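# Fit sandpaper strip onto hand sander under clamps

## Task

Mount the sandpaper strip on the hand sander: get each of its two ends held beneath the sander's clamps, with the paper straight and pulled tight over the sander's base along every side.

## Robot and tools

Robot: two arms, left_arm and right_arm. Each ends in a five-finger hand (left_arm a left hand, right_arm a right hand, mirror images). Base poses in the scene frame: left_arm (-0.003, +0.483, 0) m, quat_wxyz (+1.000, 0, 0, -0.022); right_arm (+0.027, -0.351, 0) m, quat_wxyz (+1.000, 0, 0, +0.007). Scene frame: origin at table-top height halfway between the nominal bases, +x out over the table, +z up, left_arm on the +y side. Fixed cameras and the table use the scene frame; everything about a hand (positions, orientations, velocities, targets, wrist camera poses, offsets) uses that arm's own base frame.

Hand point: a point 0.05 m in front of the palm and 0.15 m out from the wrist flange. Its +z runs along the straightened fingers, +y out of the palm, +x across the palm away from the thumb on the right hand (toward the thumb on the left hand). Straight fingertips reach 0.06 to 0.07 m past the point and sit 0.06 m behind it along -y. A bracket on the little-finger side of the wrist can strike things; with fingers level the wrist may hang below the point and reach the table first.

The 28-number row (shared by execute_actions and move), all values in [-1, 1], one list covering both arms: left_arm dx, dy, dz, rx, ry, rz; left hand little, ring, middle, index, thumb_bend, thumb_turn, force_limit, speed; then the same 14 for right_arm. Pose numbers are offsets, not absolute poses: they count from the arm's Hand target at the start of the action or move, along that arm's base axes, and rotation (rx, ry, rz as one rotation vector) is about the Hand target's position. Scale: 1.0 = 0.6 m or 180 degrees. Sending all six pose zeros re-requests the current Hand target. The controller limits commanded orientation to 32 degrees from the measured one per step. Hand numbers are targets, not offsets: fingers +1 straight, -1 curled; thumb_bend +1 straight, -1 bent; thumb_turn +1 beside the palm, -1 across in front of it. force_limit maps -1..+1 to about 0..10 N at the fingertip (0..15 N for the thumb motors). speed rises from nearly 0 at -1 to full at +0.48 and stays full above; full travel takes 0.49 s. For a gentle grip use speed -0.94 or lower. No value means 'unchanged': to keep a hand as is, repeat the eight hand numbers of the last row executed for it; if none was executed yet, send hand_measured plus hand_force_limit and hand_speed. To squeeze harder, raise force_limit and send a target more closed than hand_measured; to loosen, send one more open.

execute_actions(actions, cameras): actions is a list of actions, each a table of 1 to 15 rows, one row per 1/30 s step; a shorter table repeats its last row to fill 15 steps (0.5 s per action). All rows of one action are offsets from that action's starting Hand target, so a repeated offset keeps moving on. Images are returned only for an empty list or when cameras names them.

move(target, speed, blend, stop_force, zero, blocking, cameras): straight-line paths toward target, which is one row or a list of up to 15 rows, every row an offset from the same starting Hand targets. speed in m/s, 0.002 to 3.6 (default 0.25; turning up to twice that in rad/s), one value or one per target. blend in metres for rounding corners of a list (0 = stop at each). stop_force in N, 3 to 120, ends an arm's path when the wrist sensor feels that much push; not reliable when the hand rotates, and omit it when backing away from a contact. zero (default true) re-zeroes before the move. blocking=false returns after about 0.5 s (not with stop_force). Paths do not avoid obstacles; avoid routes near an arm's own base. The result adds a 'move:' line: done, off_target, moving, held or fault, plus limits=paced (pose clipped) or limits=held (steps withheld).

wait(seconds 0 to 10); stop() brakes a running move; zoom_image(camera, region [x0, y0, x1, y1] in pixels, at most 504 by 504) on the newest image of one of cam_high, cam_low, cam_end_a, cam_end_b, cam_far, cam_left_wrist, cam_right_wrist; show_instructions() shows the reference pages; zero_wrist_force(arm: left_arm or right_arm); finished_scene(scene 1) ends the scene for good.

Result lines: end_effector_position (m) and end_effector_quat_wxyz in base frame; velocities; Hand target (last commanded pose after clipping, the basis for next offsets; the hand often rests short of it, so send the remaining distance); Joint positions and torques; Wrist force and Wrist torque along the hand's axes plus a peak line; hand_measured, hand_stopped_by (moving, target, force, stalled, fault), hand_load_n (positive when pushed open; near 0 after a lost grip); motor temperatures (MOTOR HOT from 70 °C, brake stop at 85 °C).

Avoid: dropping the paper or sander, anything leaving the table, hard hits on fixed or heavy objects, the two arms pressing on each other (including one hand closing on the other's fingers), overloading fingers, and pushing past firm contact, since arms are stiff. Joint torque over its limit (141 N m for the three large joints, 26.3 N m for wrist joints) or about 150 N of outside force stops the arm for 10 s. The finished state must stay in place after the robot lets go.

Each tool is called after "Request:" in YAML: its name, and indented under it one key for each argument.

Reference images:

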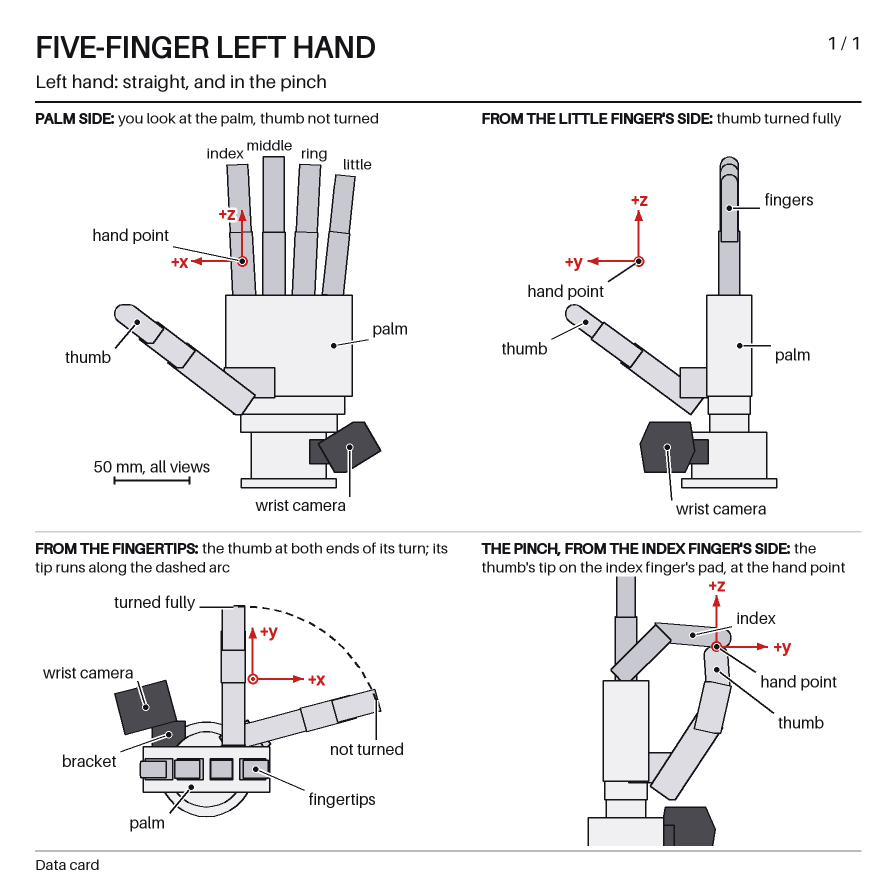

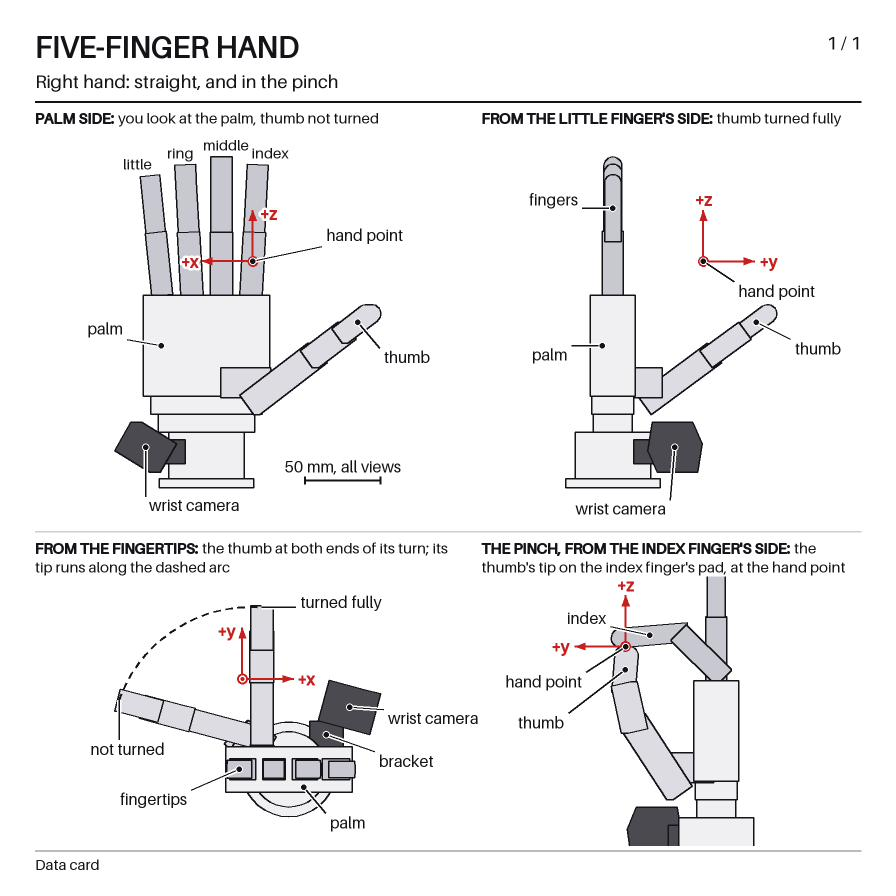

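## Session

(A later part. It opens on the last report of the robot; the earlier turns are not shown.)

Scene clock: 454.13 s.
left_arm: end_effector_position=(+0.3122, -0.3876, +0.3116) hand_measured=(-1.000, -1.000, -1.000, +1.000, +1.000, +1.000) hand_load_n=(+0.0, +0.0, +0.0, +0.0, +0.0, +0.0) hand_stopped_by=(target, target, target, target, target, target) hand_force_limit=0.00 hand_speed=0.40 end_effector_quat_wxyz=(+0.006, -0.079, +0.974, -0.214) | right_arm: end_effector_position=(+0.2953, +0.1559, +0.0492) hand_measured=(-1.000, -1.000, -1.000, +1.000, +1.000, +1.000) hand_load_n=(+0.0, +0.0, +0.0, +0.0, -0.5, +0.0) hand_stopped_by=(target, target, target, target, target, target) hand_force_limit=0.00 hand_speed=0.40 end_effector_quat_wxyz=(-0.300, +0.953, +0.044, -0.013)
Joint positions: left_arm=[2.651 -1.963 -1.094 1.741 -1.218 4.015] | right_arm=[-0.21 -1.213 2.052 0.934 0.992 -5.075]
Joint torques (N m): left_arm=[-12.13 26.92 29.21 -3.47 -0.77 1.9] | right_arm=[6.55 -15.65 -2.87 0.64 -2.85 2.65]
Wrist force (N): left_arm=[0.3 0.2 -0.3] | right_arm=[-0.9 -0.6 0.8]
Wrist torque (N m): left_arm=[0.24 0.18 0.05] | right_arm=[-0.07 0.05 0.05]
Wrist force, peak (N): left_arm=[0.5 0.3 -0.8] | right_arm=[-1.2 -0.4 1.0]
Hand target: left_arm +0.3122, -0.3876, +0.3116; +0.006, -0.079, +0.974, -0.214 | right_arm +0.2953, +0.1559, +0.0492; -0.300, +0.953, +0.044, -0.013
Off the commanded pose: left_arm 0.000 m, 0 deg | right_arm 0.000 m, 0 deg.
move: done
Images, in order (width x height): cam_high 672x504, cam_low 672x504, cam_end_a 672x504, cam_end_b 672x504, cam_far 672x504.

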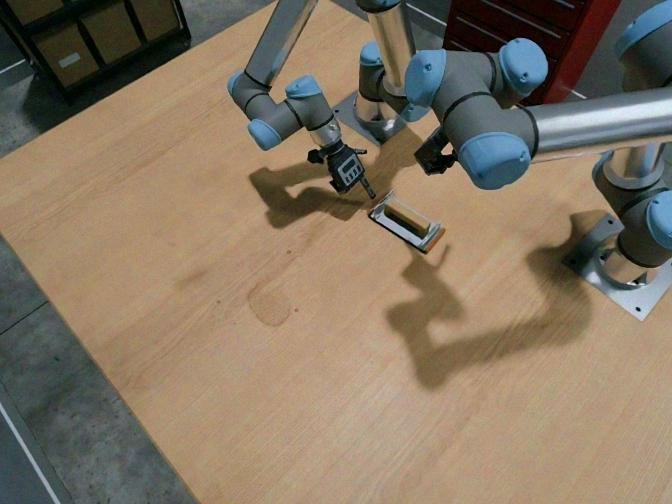

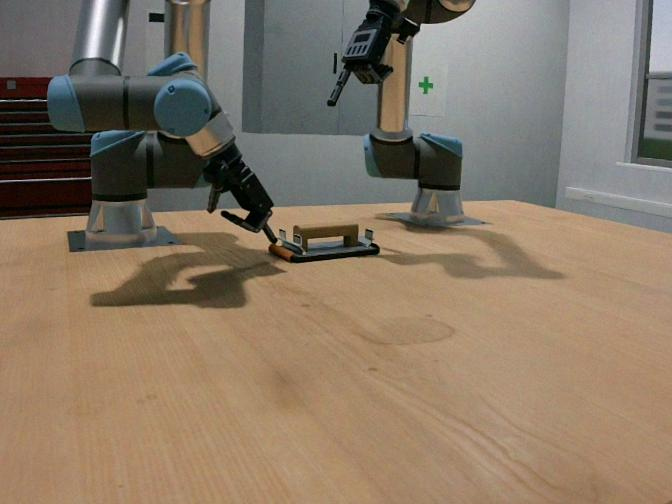

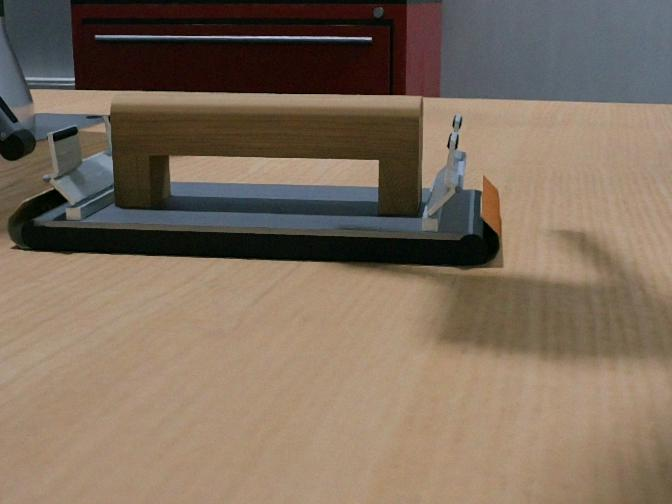

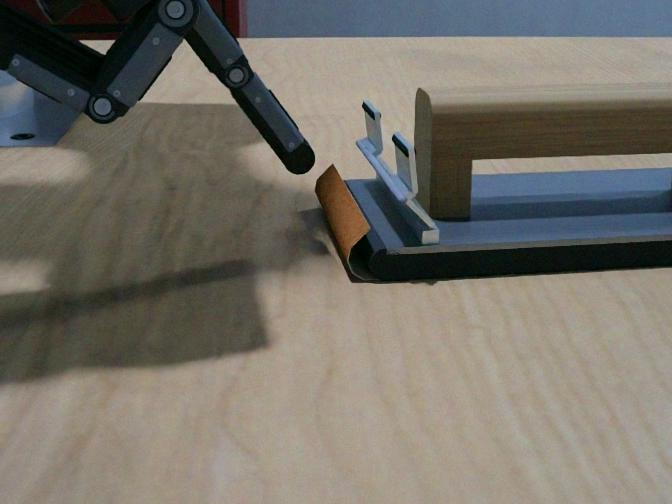

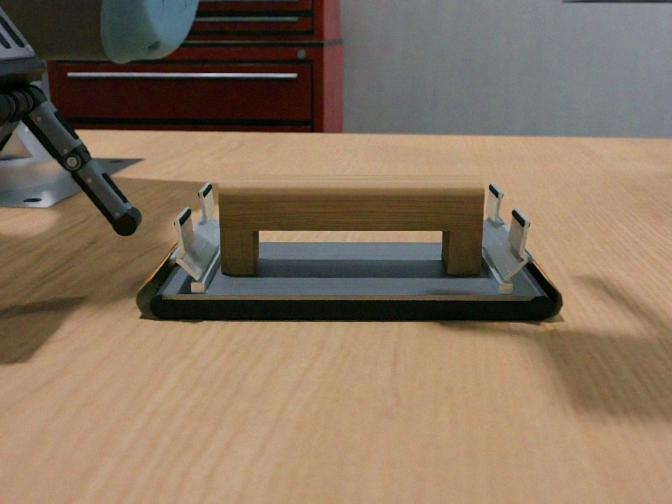

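Request:
move:
  target:
    - [0,0,0,0,0,0,-1,-1,-1,1,1,1,0,0.4,0,0,-0.02,0,0,0,-1,-1,-1,1,1,1,0,0.4]
    - [0,0,0,0,0,0,-1,-1,-1,1,1,1,0,0.4,-0.0023,0.0249,-0.02,0,0,0,-1,-1,-1,1,1,1,0,0.4]
  speed: 0.04
  stop_force: 5
  cameras: ["cam_end_b","cam_far","cam_high"]

Request:
zoom_image:
  camera: "cam_end_b"
  region: [250, 80, 450, 300]

Scene clock: 476.67 s.
left_arm: end_effector_position=(+0.3122, -0.3876, +0.3116) hand_measured=(-1.000, -1.000, -1.000, +1.000, +1.000, +1.000) hand_load_n=(+0.0, +0.0, +0.0, +0.0, +0.0, +0.0) hand_stopped_by=(target, target, target, target, target, target) hand_force_limit=0.00 hand_speed=0.40 end_effector_quat_wxyz=(+0.006, -0.079, +0.974, -0.214) | right_arm: end_effector_position=(+0.2940, +0.1708, +0.0372) hand_measured=(-1.000, -1.000, -1.000, +1.000, +1.000, +1.000) hand_load_n=(+0.0, +0.0, +0.0, +0.0, +0.0, -0.5) hand_stopped_by=(target, target, target, target, target, target) hand_force_limit=0.00 hand_speed=0.40 end_effector_quat_wxyz=(-0.300, +0.953, +0.044, -0.013)
Joint positions: left_arm=[2.651 -1.963 -1.094 1.741 -1.218 4.015] | right_arm=[-0.164 -1.191 2.051 0.883 0.983 -5.021]
Joint torques (N m): left_arm=[-11.44 27.19 29.28 -3.41 -0.55 1.67] | right_arm=[5.36 -41.67 -19.44 0.66 -2.76 2.66]
Wrist force (N): left_arm=[0.5 0.2 -0.5] | right_arm=[-0.7 -0.2 0.5]
Wrist torque (N m): left_arm=[0.27 0.14 0.05] | right_arm=[0.01 0.05 0.08]
Wrist force, peak (N): left_arm=[0.6 0.5 -0.7] | right_arm=[-1.2 -0.8 0.5]
Hand target: left_arm +0.3122, -0.3876, +0.3116; +0.006, -0.079, +0.974, -0.214 | right_arm +0.2940, +0.1708, +0.0372; -0.300, +0.953, +0.044, -0.013
Off the commanded pose: left_arm 0.000 m, 0 deg | right_arm 0.000 m, 0 deg.
move: done
Images, in order (width x height): cam_high 672x504, cam_end_b 672x504, cam_far 672x504.

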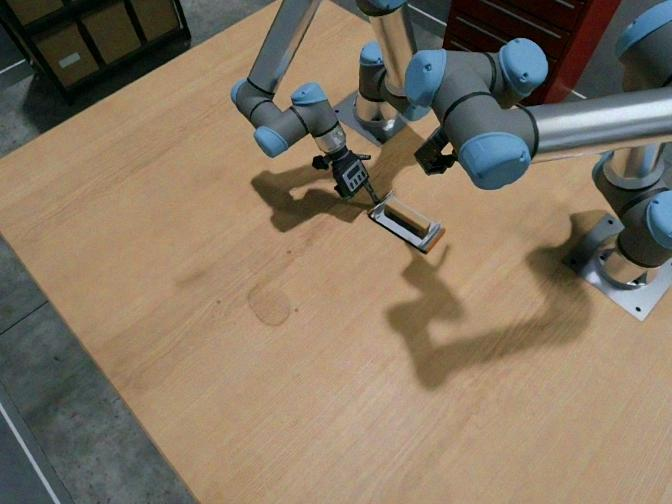

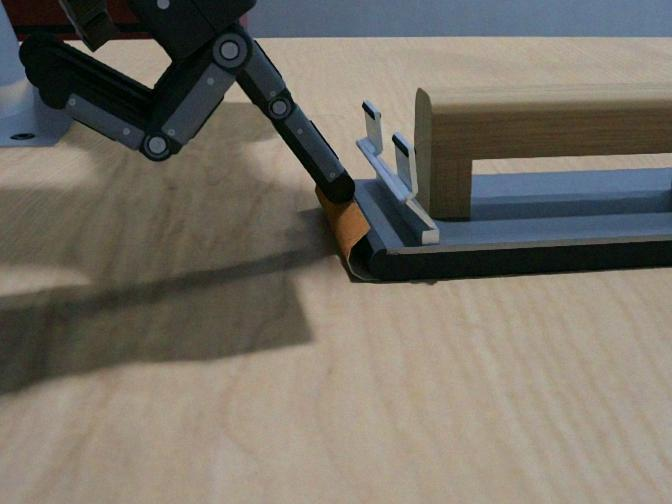

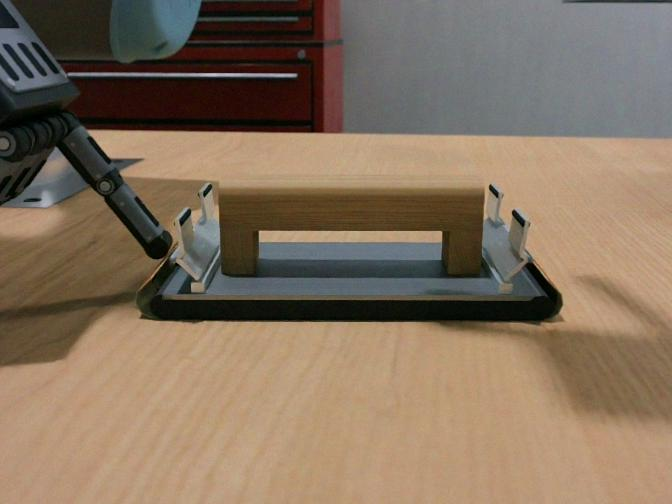

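Scaled by 2.291 from the camera's 672x504 image, which has a finer 960x720 frame.

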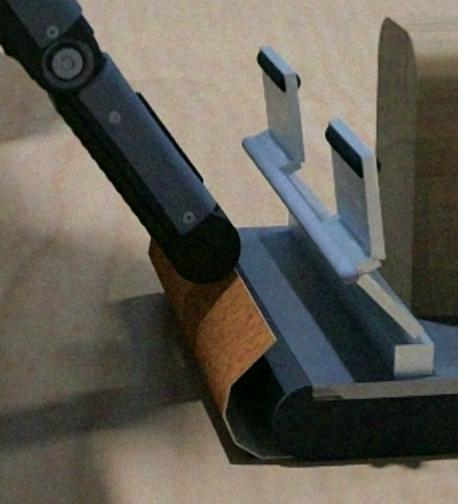

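Request:
move:
  target:
    - [0,0,0,0,0,0,-1,-1,-1,1,1,1,0,0.4,-0.0009,0.01,-0.002,0,0,0,-1,-1,-1,1,1,1,0,0.4]
  speed: 0.03
  stop_force: 5
  cameras: ["cam_end_b"]

Request:
zoom_image:
  camera: "cam_end_b"
  region: [250, 80, 450, 300]

Scene clock: 489.87 s.
left_arm: end_effector_position=(+0.3122, -0.3876, +0.3116) hand_measured=(-1.000, -1.000, -1.000, +1.000, +1.000, +1.000) hand_load_n=(+0.5, +0.0, +0.0, -0.5, +0.0, +0.0) hand_stopped_by=(target, target, target, target, target, target) hand_force_limit=0.00 hand_speed=0.40 end_effector_quat_wxyz=(+0.006, -0.079, +0.974, -0.214) | right_arm: end_effector_position=(+0.2934, +0.1768, +0.0360) hand_measured=(-1.000, -1.000, -1.000, +1.000, +1.000, +1.000) hand_load_n=(+0.0, +0.0, +0.0, +0.0, +0.0, +0.0) hand_stopped_by=(target, target, target, target, target, target) hand_force_limit=0.00 hand_speed=0.40 end_effector_quat_wxyz=(-0.300, +0.953, +0.044, -0.013)
Joint positions: left_arm=[2.651 -1.963 -1.094 1.741 -1.218 4.015] | right_arm=[-0.146 -1.188 2.048 0.872 0.98 -4.999]
Joint torques (N m): left_arm=[-12.1 27.07 29.58 -3.31 -0.62 1.55] | right_arm=[5.89 -15.52 -19.12 0.75 -2.84 2.61]
Wrist force (N): left_arm=[0.3 0.1 -0.4] | right_arm=[-0.7 -0.5 0.3]
Wrist torque (N m): left_arm=[0.24 0.17 0.05] | right_arm=[-0.04 0.05 0.07]
Wrist force, peak (N): left_arm=[0.4 0.3 -0.9] | right_arm=[-1.2 -0.5 0.2]
Hand target: left_arm +0.3122, -0.3876, +0.3116; +0.006, -0.079, +0.974, -0.214 | right_arm +0.2934, +0.1768, +0.0360; -0.300, +0.953, +0.044, -0.013
Off the commanded pose: left_arm 0.000 m, 0 deg | right_arm 0.000 m, 0 deg.
move: done
Images, in order (width x height): cam_end_b 672x504.

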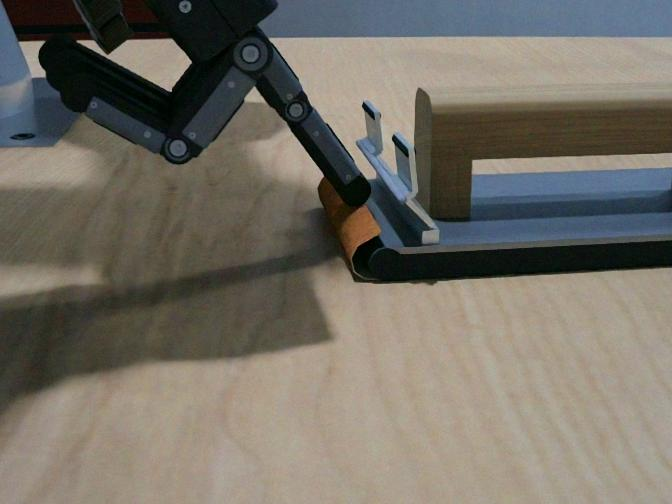

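Scaled by 2.291 from the camera's 672x504 image, which has a finer 960x720 frame.

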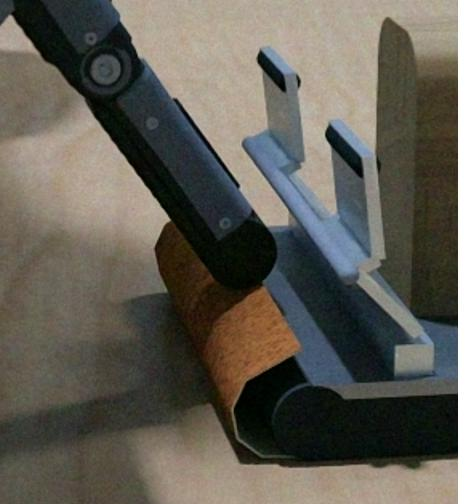

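Request:
move:
  target:
    - [0,0,0,0,0,0,-1,-1,-1,1,1,1,0,0.4,-0.0008,0.0083,-0.003,0,0,0,-1,-1,-1,1,1,1,0,0.4]
  speed: 0.03
  stop_force: 5
  cameras: ["cam_end_b"]

Request:
zoom_image:
  camera: "cam_end_b"
  region: [250, 80, 450, 300]

Scene clock: 495.40 s.
left_arm: end_effector_position=(+0.3122, -0.3876, +0.3116) hand_measured=(-1.000, -1.000, -1.000, +1.000, +1.000, +1.000) hand_load_n=(+0.0, +0.0, +0.0, +0.0, +0.0, +0.0) hand_stopped_by=(target, target, target, target, target, target) hand_force_limit=0.00 hand_speed=0.40 end_effector_quat_wxyz=(+0.006, -0.079, +0.974, -0.214) | right_arm: end_effector_position=(+0.2929, +0.1818, +0.0342) hand_measured=(-1.000, -1.000, -1.000, +1.000, +1.000, +1.000) hand_load_n=(+0.0, +0.0, +0.0, +0.0, +0.0, +0.0) hand_stopped_by=(target, target, target, target, target, target) hand_force_limit=0.00 hand_speed=0.40 end_effector_quat_wxyz=(-0.300, +0.953, +0.044, -0.013)
Joint positions: left_arm=[2.651 -1.963 -1.094 1.741 -1.218 4.015] | right_arm=[-0.13 -1.185 2.045 0.861 0.978 -4.981]
Joint torques (N m): left_arm=[-11.7 27.18 28.75 -3.24 -0.58 1.37] | right_arm=[5.83 -16.59 -19.18 0.72 -2.86 2.65]
Wrist force (N): left_arm=[0.7 0.3 -0.4] | right_arm=[-0.7 -0.4 0.2]
Wrist torque (N m): left_arm=[0.27 0.12 0.07] | right_arm=[-0.04 0.04 0.07]
Wrist force, peak (N): left_arm=[0.7 0.5 -0.5] | right_arm=[-1.0 -0.6 0.7]
Hand target: left_arm +0.3122, -0.3876, +0.3116; +0.006, -0.079, +0.974, -0.214 | right_arm +0.2929, +0.1818, +0.0342; -0.300, +0.953, +0.044, -0.013
Off the commanded pose: left_arm 0.000 m, 0 deg | right_arm 0.000 m, 0 deg.
move: done
Images, in order (width x height): cam_end_b 672x504.

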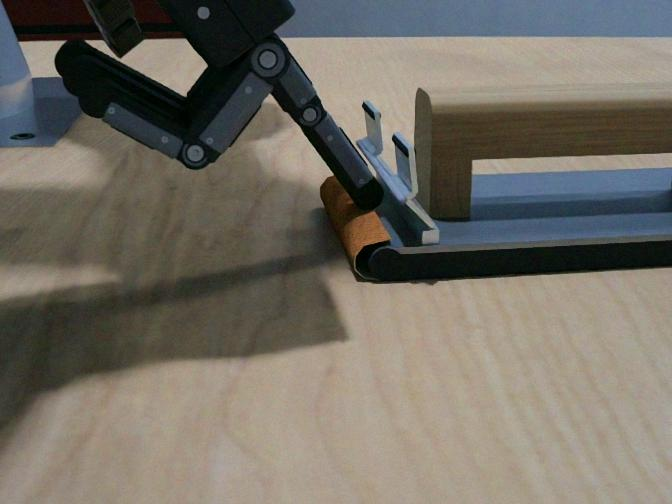

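Scaled by 2.291 from the camera's 672x504 image, which has a finer 960x720 frame.

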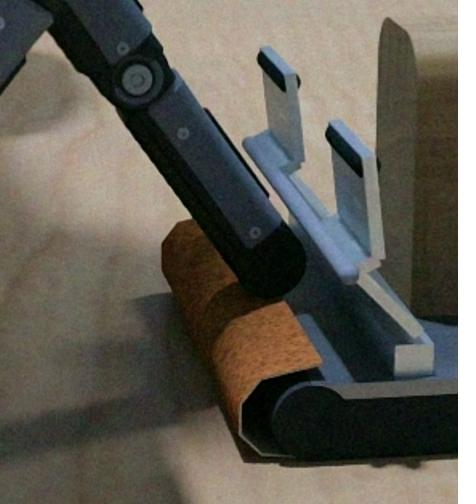

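Request:
move:
  target:
    - [0,0,0,0,0,0,-1,-1,-1,1,1,1,0,0.4,-0.0002,0.0025,-0.003,0,0,0,-1,-1,-1,1,1,1,0,0.4]
  speed: 0.02
  stop_force: 4
  cameras: ["cam_end_b","cam_far"]

Request:
zoom_image:
  camera: "cam_end_b"
  region: [300, 140, 440, 290]

Scene clock: 516.37 s.
left_arm: end_effector_position=(+0.3122, -0.3876, +0.3116) hand_measured=(-1.000, -1.000, -1.000, +1.000, +1.000, +1.000) hand_load_n=(+0.0, +0.0, +0.0, -0.5, +0.0, +0.0) hand_stopped_by=(target, target, target, target, target, target) hand_force_limit=0.00 hand_speed=0.40 end_effector_quat_wxyz=(+0.006, -0.079, +0.974, -0.214) | right_arm: end_effector_position=(+0.2928, +0.1833, +0.0324) hand_measured=(-1.000, -1.000, -1.000, +1.000, +1.000, +1.000) hand_load_n=(+0.0, +0.0, +0.0, +0.0, +0.0, +0.0) hand_stopped_by=(target, target, target, target, target, target) hand_force_limit=0.00 hand_speed=0.40 end_effector_quat_wxyz=(-0.300, +0.953, +0.044, -0.013)
Joint positions: left_arm=[2.651 -1.963 -1.094 1.741 -1.218 4.015] | right_arm=[-0.126 -1.181 2.045 0.854 0.977 -4.975]
Joint torques (N m): left_arm=[-12.13 27.45 29.24 -3.32 -0.43 1.21] | right_arm=[6.26 -17 -19.55 0.72 -2.81 2.68]
Wrist force (N): left_arm=[0.2 0.3 -0.3] | right_arm=[-0.7 -0.5 0.4]
Wrist torque (N m): left_arm=[0.25 0.20 0.04] | right_arm=[-0.05 0.03 0.08]
Wrist force, peak (N): left_arm=[0.7 0.4 -0.7] | right_arm=[-0.9 -0.8 0.6]
Hand target: left_arm +0.3122, -0.3876, +0.3116; +0.006, -0.079, +0.974, -0.214 | right_arm +0.2928, +0.1833, +0.0324; -0.300, +0.953, +0.044, -0.013
Off the commanded pose: left_arm 0.000 m, 0 deg | right_arm 0.000 m, 0 deg.
move: done
Images, in order (width x height): cam_end_b 672x504, cam_far 672x504.

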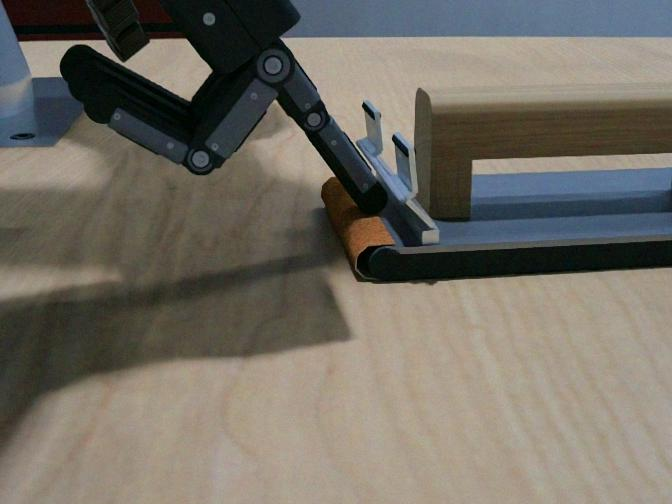

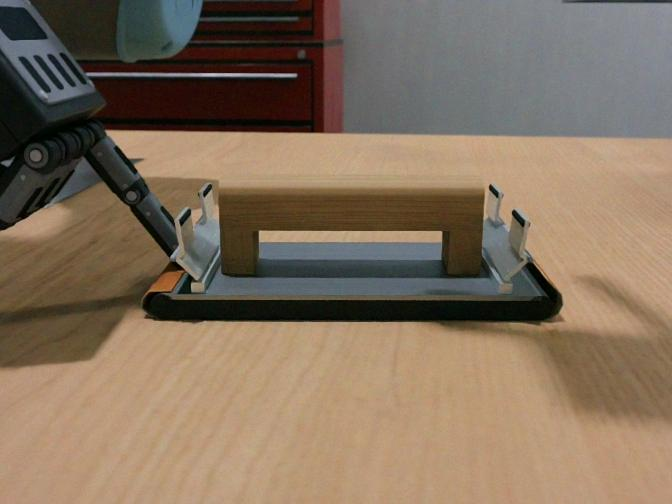

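Scaled by 3.360 from the camera's 672x504 image, which has a finer 960x720 frame.

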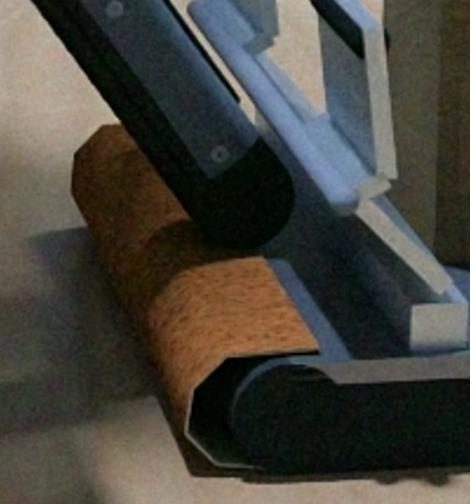

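Request:
move:
  target:
    - [0,0,0,0,0,0,-1,-1,-1,1,1,1,0,0.4,0.0,-0.004,0.015,0,0,0,-1,-1,-1,1,1,1,0,0.4]
    - [0,0,0,0,0,0,-1,-1,-1,1,1,1,0,0.4,0.0035,-0.0415,0.015,0,0,0,-1,-1,-1,1,1,1,0,0.4]
  speed: 0.05
  cameras: ["cam_end_b"]

Request:
zoom_image:
  camera: "cam_end_b"
  region: [300, 140, 440, 290]

Scene clock: 534.17 s.
left_arm: end_effector_position=(+0.3122, -0.3876, +0.3116) hand_measured=(-1.000, -1.000, -1.000, +1.000, +1.000, +1.000) hand_load_n=(+0.0, +0.0, +0.0, +0.0, +0.0, +0.0) hand_stopped_by=(target, target, target, target, target, target) hand_force_limit=0.00 hand_speed=0.40 end_effector_quat_wxyz=(+0.006, -0.079, +0.974, -0.214) | right_arm: end_effector_position=(+0.2949, +0.1585, +0.0414) hand_measured=(-1.000, -1.000, -1.000, +1.000, +1.000, +1.000) hand_load_n=(+0.0, +0.0, -0.5, +0.0, +0.0, +0.0) hand_stopped_by=(target, target, target, target, target, target) hand_force_limit=0.00 hand_speed=0.40 end_effector_quat_wxyz=(-0.300, +0.953, +0.044, -0.013)
Joint positions: left_arm=[2.651 -1.963 -1.094 1.741 -1.218 4.015] | right_arm=[-0.202 -1.198 2.057 0.91 0.99 -5.066]
Joint torques (N m): left_arm=[-11.57 27.3 29.41 -3.25 -0.39 0.93] | right_arm=[-5.37 -14.97 -1.99 5.39 0.84 -2.72]
Wrist force (N): left_arm=[0.4 0.4 -0.7] | right_arm=[-1.0 -0.2 0.5]
Wrist torque (N m): left_arm=[0.30 0.14 0.04] | right_arm=[0.01 0.07 0.20]
Wrist force, peak (N): left_arm=[0.0 0.6 -0.8] | right_arm=[-0.7 2.5 1.7]
Hand target: left_arm +0.3122, -0.3876, +0.3116; +0.006, -0.079, +0.974, -0.214 | right_arm +0.2949, +0.1584, +0.0414; -0.300, +0.953, +0.044, -0.013
Off the commanded pose: left_arm 0.000 m, 0 deg | right_arm 0.000 m, 0 deg.
move: done
Images, in order (width x height): cam_end_b 672x504.

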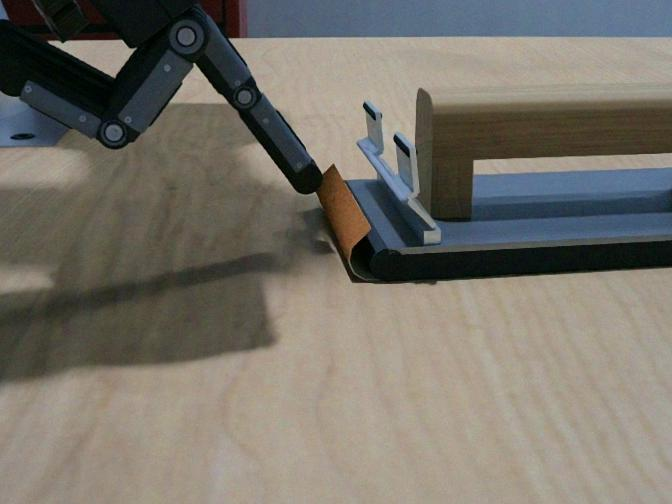

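Scaled by 3.360 from the camera's 672x504 image, which has a finer 960x720 frame.

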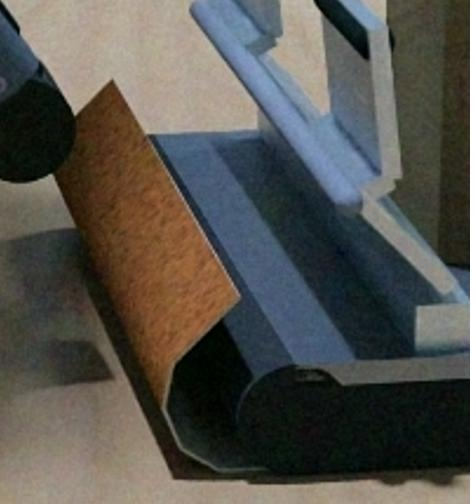

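Request:
move:
  target: [0.0612,-0.1023,-0.32,0,0,0,-1,-1,-1,1,1,1,0,0.4,0,0,0,0,0,0,-1,-1,-1,1,1,1,0,0.4]
  speed: 0.12
  stop_force: 6
  cameras: ["cam_end_b","cam_far","cam_high","cam_end_a","cam_left_wrist"]

Request:
zoom_image:
  camera: "cam_high"
  region: [340, 160, 460, 260]

Request:
zoom_image:
  camera: "cam_end_b"
  region: [270, 20, 500, 280]

Scene clock: 602.70 s.
left_arm: end_effector_position=(+0.3489, -0.4490, +0.1196) hand_measured=(-1.000, -1.000, -1.000, +1.000, +1.000, +1.000) hand_load_n=(+0.0, +0.0, +0.0, +0.0, +0.0, +0.0) hand_stopped_by=(target, target, target, target, target, target) hand_force_limit=0.00 hand_speed=0.40 end_effector_quat_wxyz=(+0.006, -0.079, +0.974, -0.214) | right_arm: end_effector_position=(+0.2949, +0.1584, +0.0414) hand_measured=(-1.000, -1.000, -1.000, +1.000, +1.000, +1.000) hand_load_n=(+0.0, +0.0, +0.0, -0.5, +0.0, +0.0) hand_stopped_by=(target, target, target, target, target, target) hand_force_limit=0.00 hand_speed=0.40 end_effector_quat_wxyz=(-0.300, +0.953, +0.044, -0.013)
Joint positions: left_arm=[2.581 -2.193 -1.23 2.132 -1.237 3.942] | right_arm=[-0.202 -1.198 2.057 0.91 0.99 -5.066]
Joint torques (N m): left_arm=[-11.99 34.36 28.58 -0.4 -0.94 -2.22] | right_arm=[-5.61 -14.92 -2.5 5.3 0.06 -2.48]
Wrist force (N): left_arm=[1.1 -0.1 -0.6] | right_arm=[-0.7 -0.4 0.5]
Wrist torque (N m): left_arm=[0.23 -0.02 0.27] | right_arm=[-0.03 0.04 0.20]
Wrist force, peak (N): left_arm=[0.6 0.2 -1.5] | right_arm=[-1.2 -0.5 0.6]
Hand target: left_arm +0.3489, -0.4490, +0.1196; +0.006, -0.079, +0.974, -0.214 | right_arm +0.2949, +0.1584, +0.0414; -0.300, +0.953, +0.044, -0.013
Off the commanded pose: left_arm 0.000 m, 0 deg | right_arm 0.000 m, 0 deg.
move: done
camera_calibration:
cam_left_wrist: T_world_to_cam=[[-0.0951875, -0.919395, 0.381643, -0.417999], [-0.897125, 0.245376, 0.367366, 0.381128], [-0.431401, -0.307413, -0.848169, 0.226186], [0, 0, 0, 1]] pos_world=[0.399708, -0.408294, 0.211357]
Images, in order (width x height): cam_high 672x504, cam_end_a 672x504, cam_end_b 672x504, cam_far 672x504, cam_left_wrist 672x504.

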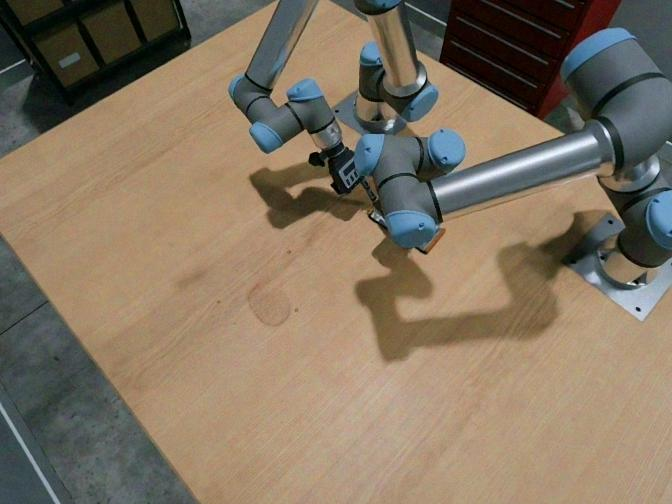

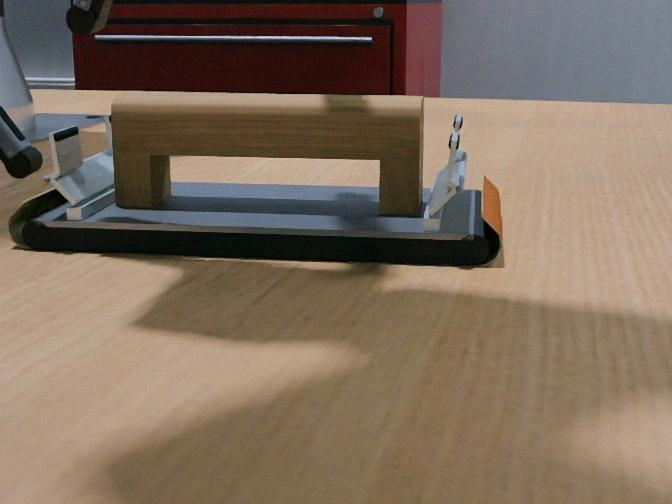

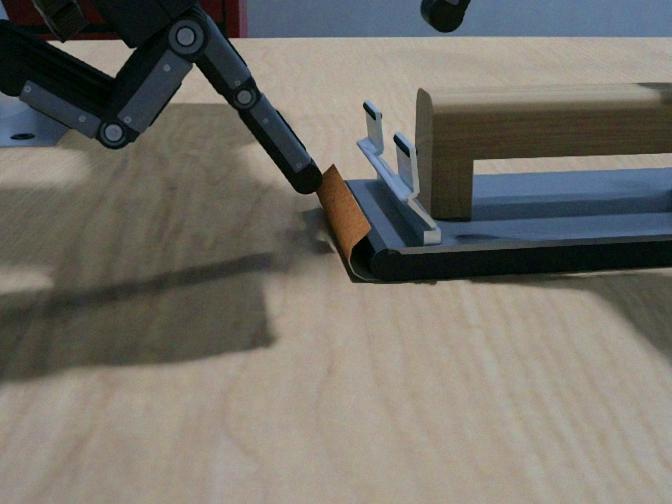

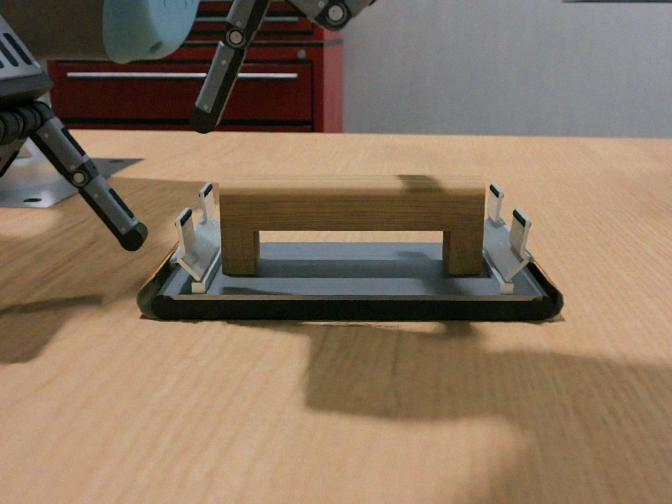

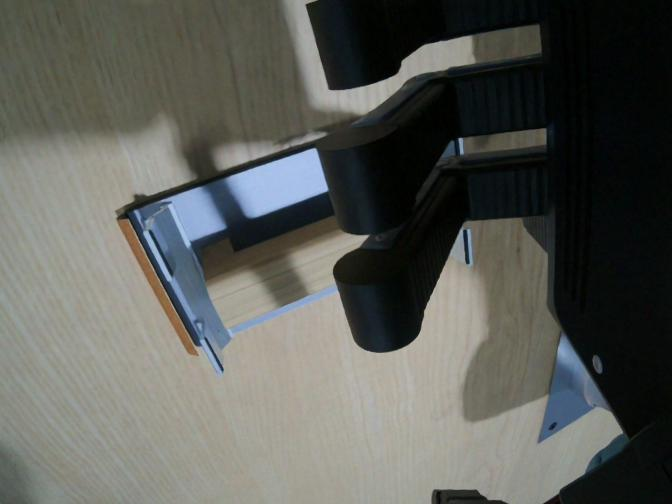

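Scaled by 4.200 from the camera's 672x504 image, which has a finer 960x720 frame.

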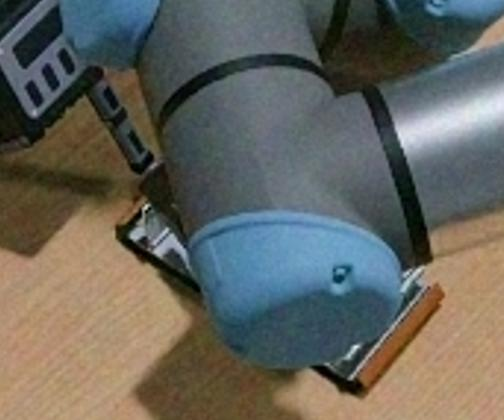

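Scaled by 1.938 from the camera's 672x504 image, which has a finer 960x720 frame.

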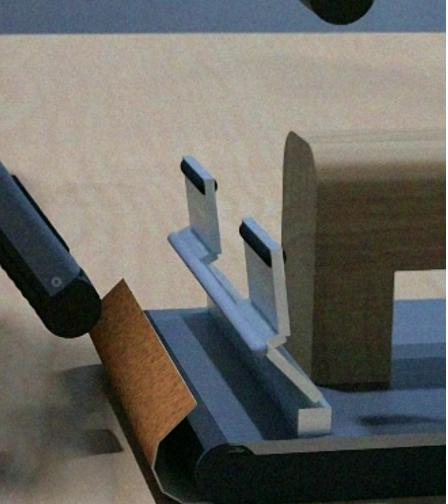

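Request:
move:
  target: [0.003,-0.0042,-0.071,0,0,0,-1,-1,-1,1,1,1,0,0.4,0,0,0,0,0,0,-1,-1,-1,1,1,1,0,0.4]
  speed: 0.06
  stop_force: 3
  cameras: ["cam_end_b","cam_far","cam_end_a","cam_low"]

Request:
zoom_image:
  camera: "cam_end_b"
  region: [300, 60, 500, 280]

Request:
zoom_image:
  camera: "cam_far"
  region: [100, 140, 300, 340]

Scene clock: 624.97 s.
left_arm: end_effector_position=(+0.3507, -0.4515, +0.0770) hand_measured=(-1.000, -1.000, -1.000, +1.000, +1.000, +1.000) hand_load_n=(+0.0, +0.0, +0.0, +0.0, +0.0, +0.0) hand_stopped_by=(target, target, target, target, target, target) hand_force_limit=0.00 hand_speed=0.40 end_effector_quat_wxyz=(+0.006, -0.079, +0.974, -0.214) | right_arm: end_effector_position=(+0.2949, +0.1584, +0.0414) hand_measured=(-1.000, -1.000, -1.000, +1.000, +1.000, +1.000) hand_load_n=(+0.0, +0.0, +0.0, +0.0, +0.0, +0.0) hand_stopped_by=(target, target, target, target, target, target) hand_force_limit=0.00 hand_speed=0.40 end_effector_quat_wxyz=(-0.300, +0.953, +0.044, -0.013)
Joint positions: left_arm=[2.579 -2.234 -1.275 2.219 -1.238 3.94] | right_arm=[-0.202 -1.198 2.057 0.91 0.99 -5.066]
Joint torques (N m): left_arm=[-11.82 35.58 7.97 -0.34 -0.98 -2.33] | right_arm=[-6.43 -15.74 -2.02 5.12 -1.18 -2.56]
Wrist force (N): left_arm=[0.6 0.3 -0.5] | right_arm=[-0.9 -0.4 0.4]
Wrist torque (N m): left_arm=[0.32 0.13 0.15] | right_arm=[-0.02 0.06 0.19]
Wrist force, peak (N): left_arm=[1.6 0.2 -0.3] | right_arm=[-1.0 -0.8 0.7]
Hand target: left_arm +0.3507, -0.4515, +0.0770; +0.006, -0.079, +0.974, -0.214 | right_arm +0.2949, +0.1584, +0.0414; -0.300, +0.953, +0.044, -0.013
Off the commanded pose: left_arm 0.000 m, 0 deg | right_arm 0.000 m, 0 deg.
move: done
Images, in order (width x height): cam_low 672x504, cam_end_a 672x504, cam_end_b 672x504, cam_far 672x504.

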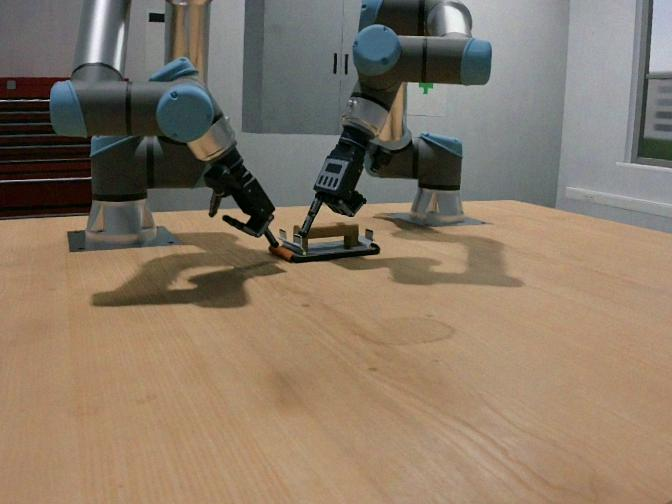

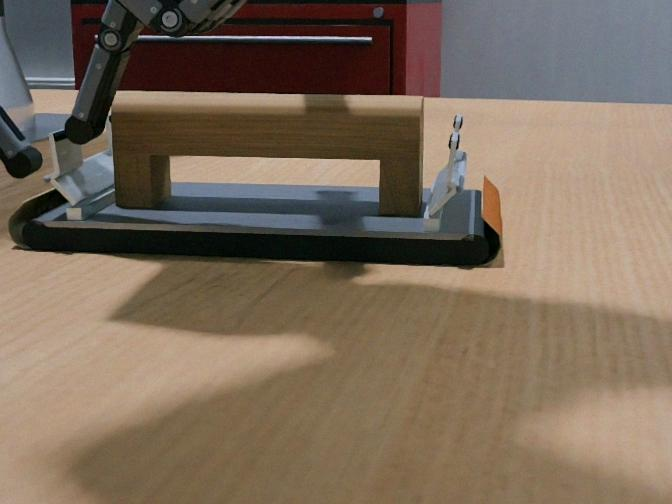

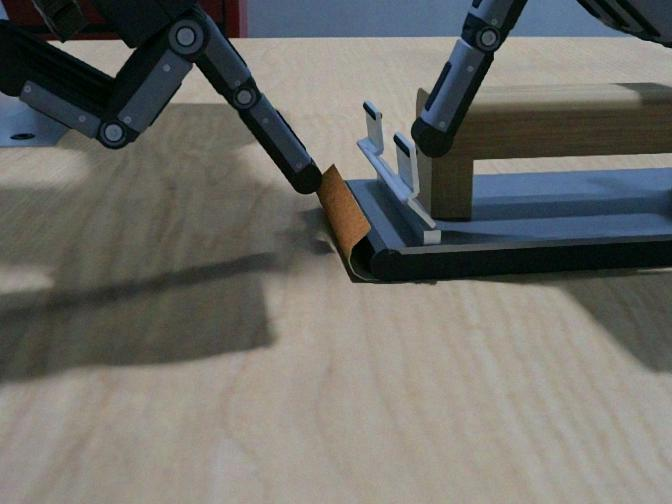

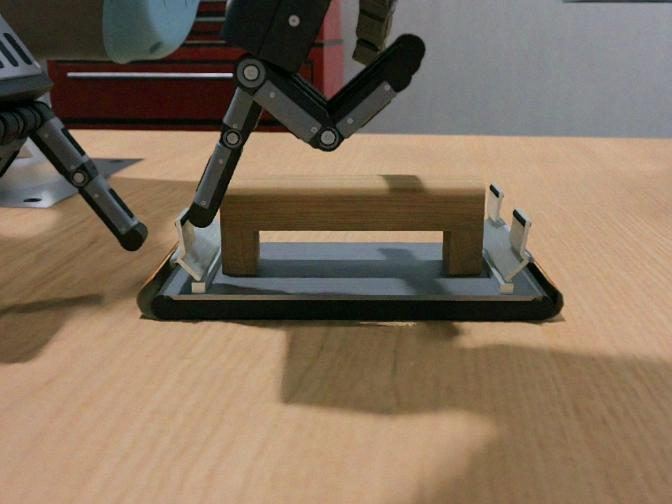

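Scaled by 2.291 from the camera's 672x504 image, which has a finer 960x720 frame.

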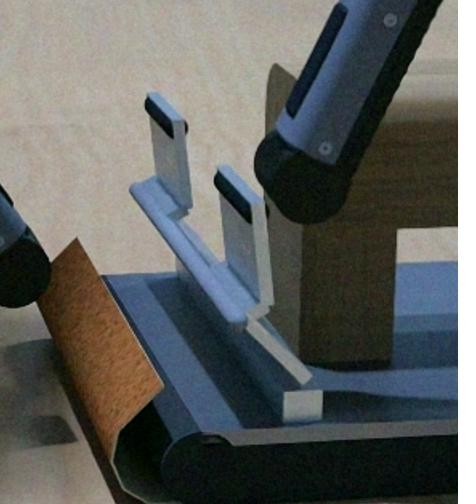

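Scaled by 2.520 from the camera's 672x504 image, which has a finer 960x720 frame.

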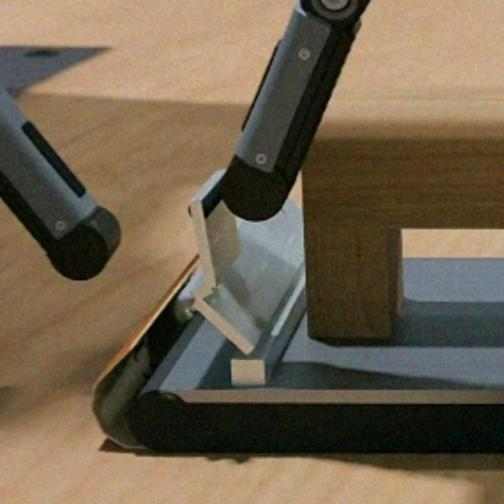

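Request:
move:
  target:
    - [0,0,0,0,0,0,-1,-1,-1,1,1,1,0,0.4,0,0,-0.0157,0,0,0,-1,-1,-1,1,1,1,0,0.4]
    - [0,0,0,0,0,0,-1,-1,-1,1,1,1,0,0.4,-0.0019,0.0207,-0.0157,0,0,0,-1,-1,-1,1,1,1,0,0.4]
  speed: 0.03
  stop_force: 4
  cameras: ["cam_end_b","cam_far"]

Request:
zoom_image:
  camera: "cam_end_b"
  region: [300, 140, 460, 290]

Scene clock: 644.50 s.
left_arm: end_effector_position=(+0.3507, -0.4515, +0.0770) hand_measured=(-1.000, -1.000, -1.000, +1.000, +1.000, +1.000) hand_load_n=(+0.0, +0.5, +0.0, +0.0, +0.0, +0.0) hand_stopped_by=(target, target, target, target, target, target) hand_force_limit=0.00 hand_speed=0.40 end_effector_quat_wxyz=(+0.006, -0.079, +0.974, -0.214) | right_arm: end_effector_position=(+0.2938, +0.1708, +0.0320) hand_measured=(-1.000, -1.000, -1.000, +1.000, +1.000, +1.000) hand_load_n=(+0.0, +0.5, +0.0, -0.5, +0.0, -0.5) hand_stopped_by=(target, target, target, target, target, target) hand_force_limit=0.00 hand_speed=0.40 end_effector_quat_wxyz=(-0.300, +0.953, +0.044, -0.013)
Joint positions: left_arm=[2.579 -2.234 -1.275 2.219 -1.238 3.94] | right_arm=[-0.164 -1.18 2.055 0.869 0.983 -5.021]
Joint torques (N m): left_arm=[-11.56 35.57 8.52 -0.38 -0.9 -2.07] | right_arm=[6.46 -43.26 -19.22 0.72 -2.82 2.76]
Wrist force (N): left_arm=[0.6 0.4 -0.5] | right_arm=[-0.7 -0.4 0.5]
Wrist torque (N m): left_arm=[0.35 0.12 0.15] | right_arm=[-0.02 0.05 0.08]
Wrist force, peak (N): left_arm=[0.8 0.8 -0.6] | right_arm=[-0.8 -0.7 0.9]
Hand target: left_arm +0.3507, -0.4515, +0.0770; +0.006, -0.079, +0.974, -0.214 | right_arm +0.2938, +0.1708, +0.0320; -0.300, +0.953, +0.044, -0.013
Off the commanded pose: left_arm 0.000 m, 0 deg | right_arm 0.000 m, 0 deg.
move: done
Images, in order (width x height): cam_end_b 672x504, cam_far 672x504.

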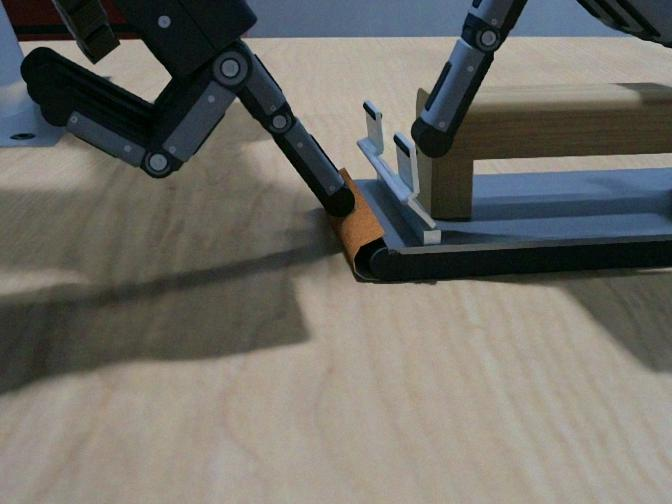

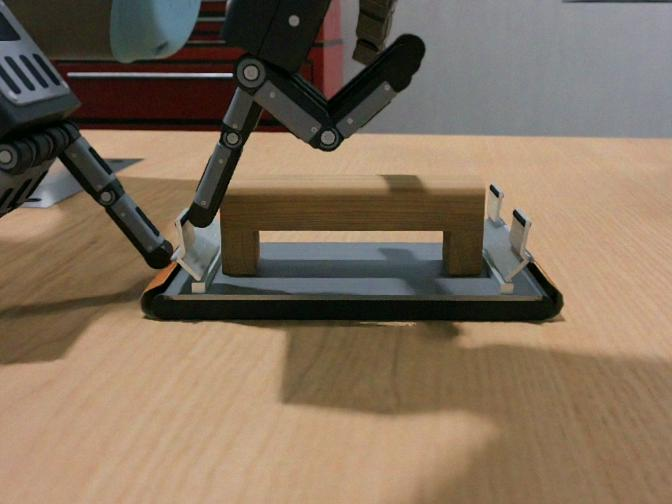

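Scaled by 3.150 from the camera's 672x504 image, which has a finer 960x720 frame.

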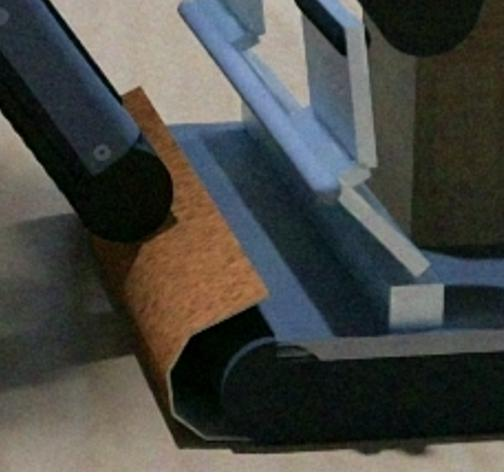

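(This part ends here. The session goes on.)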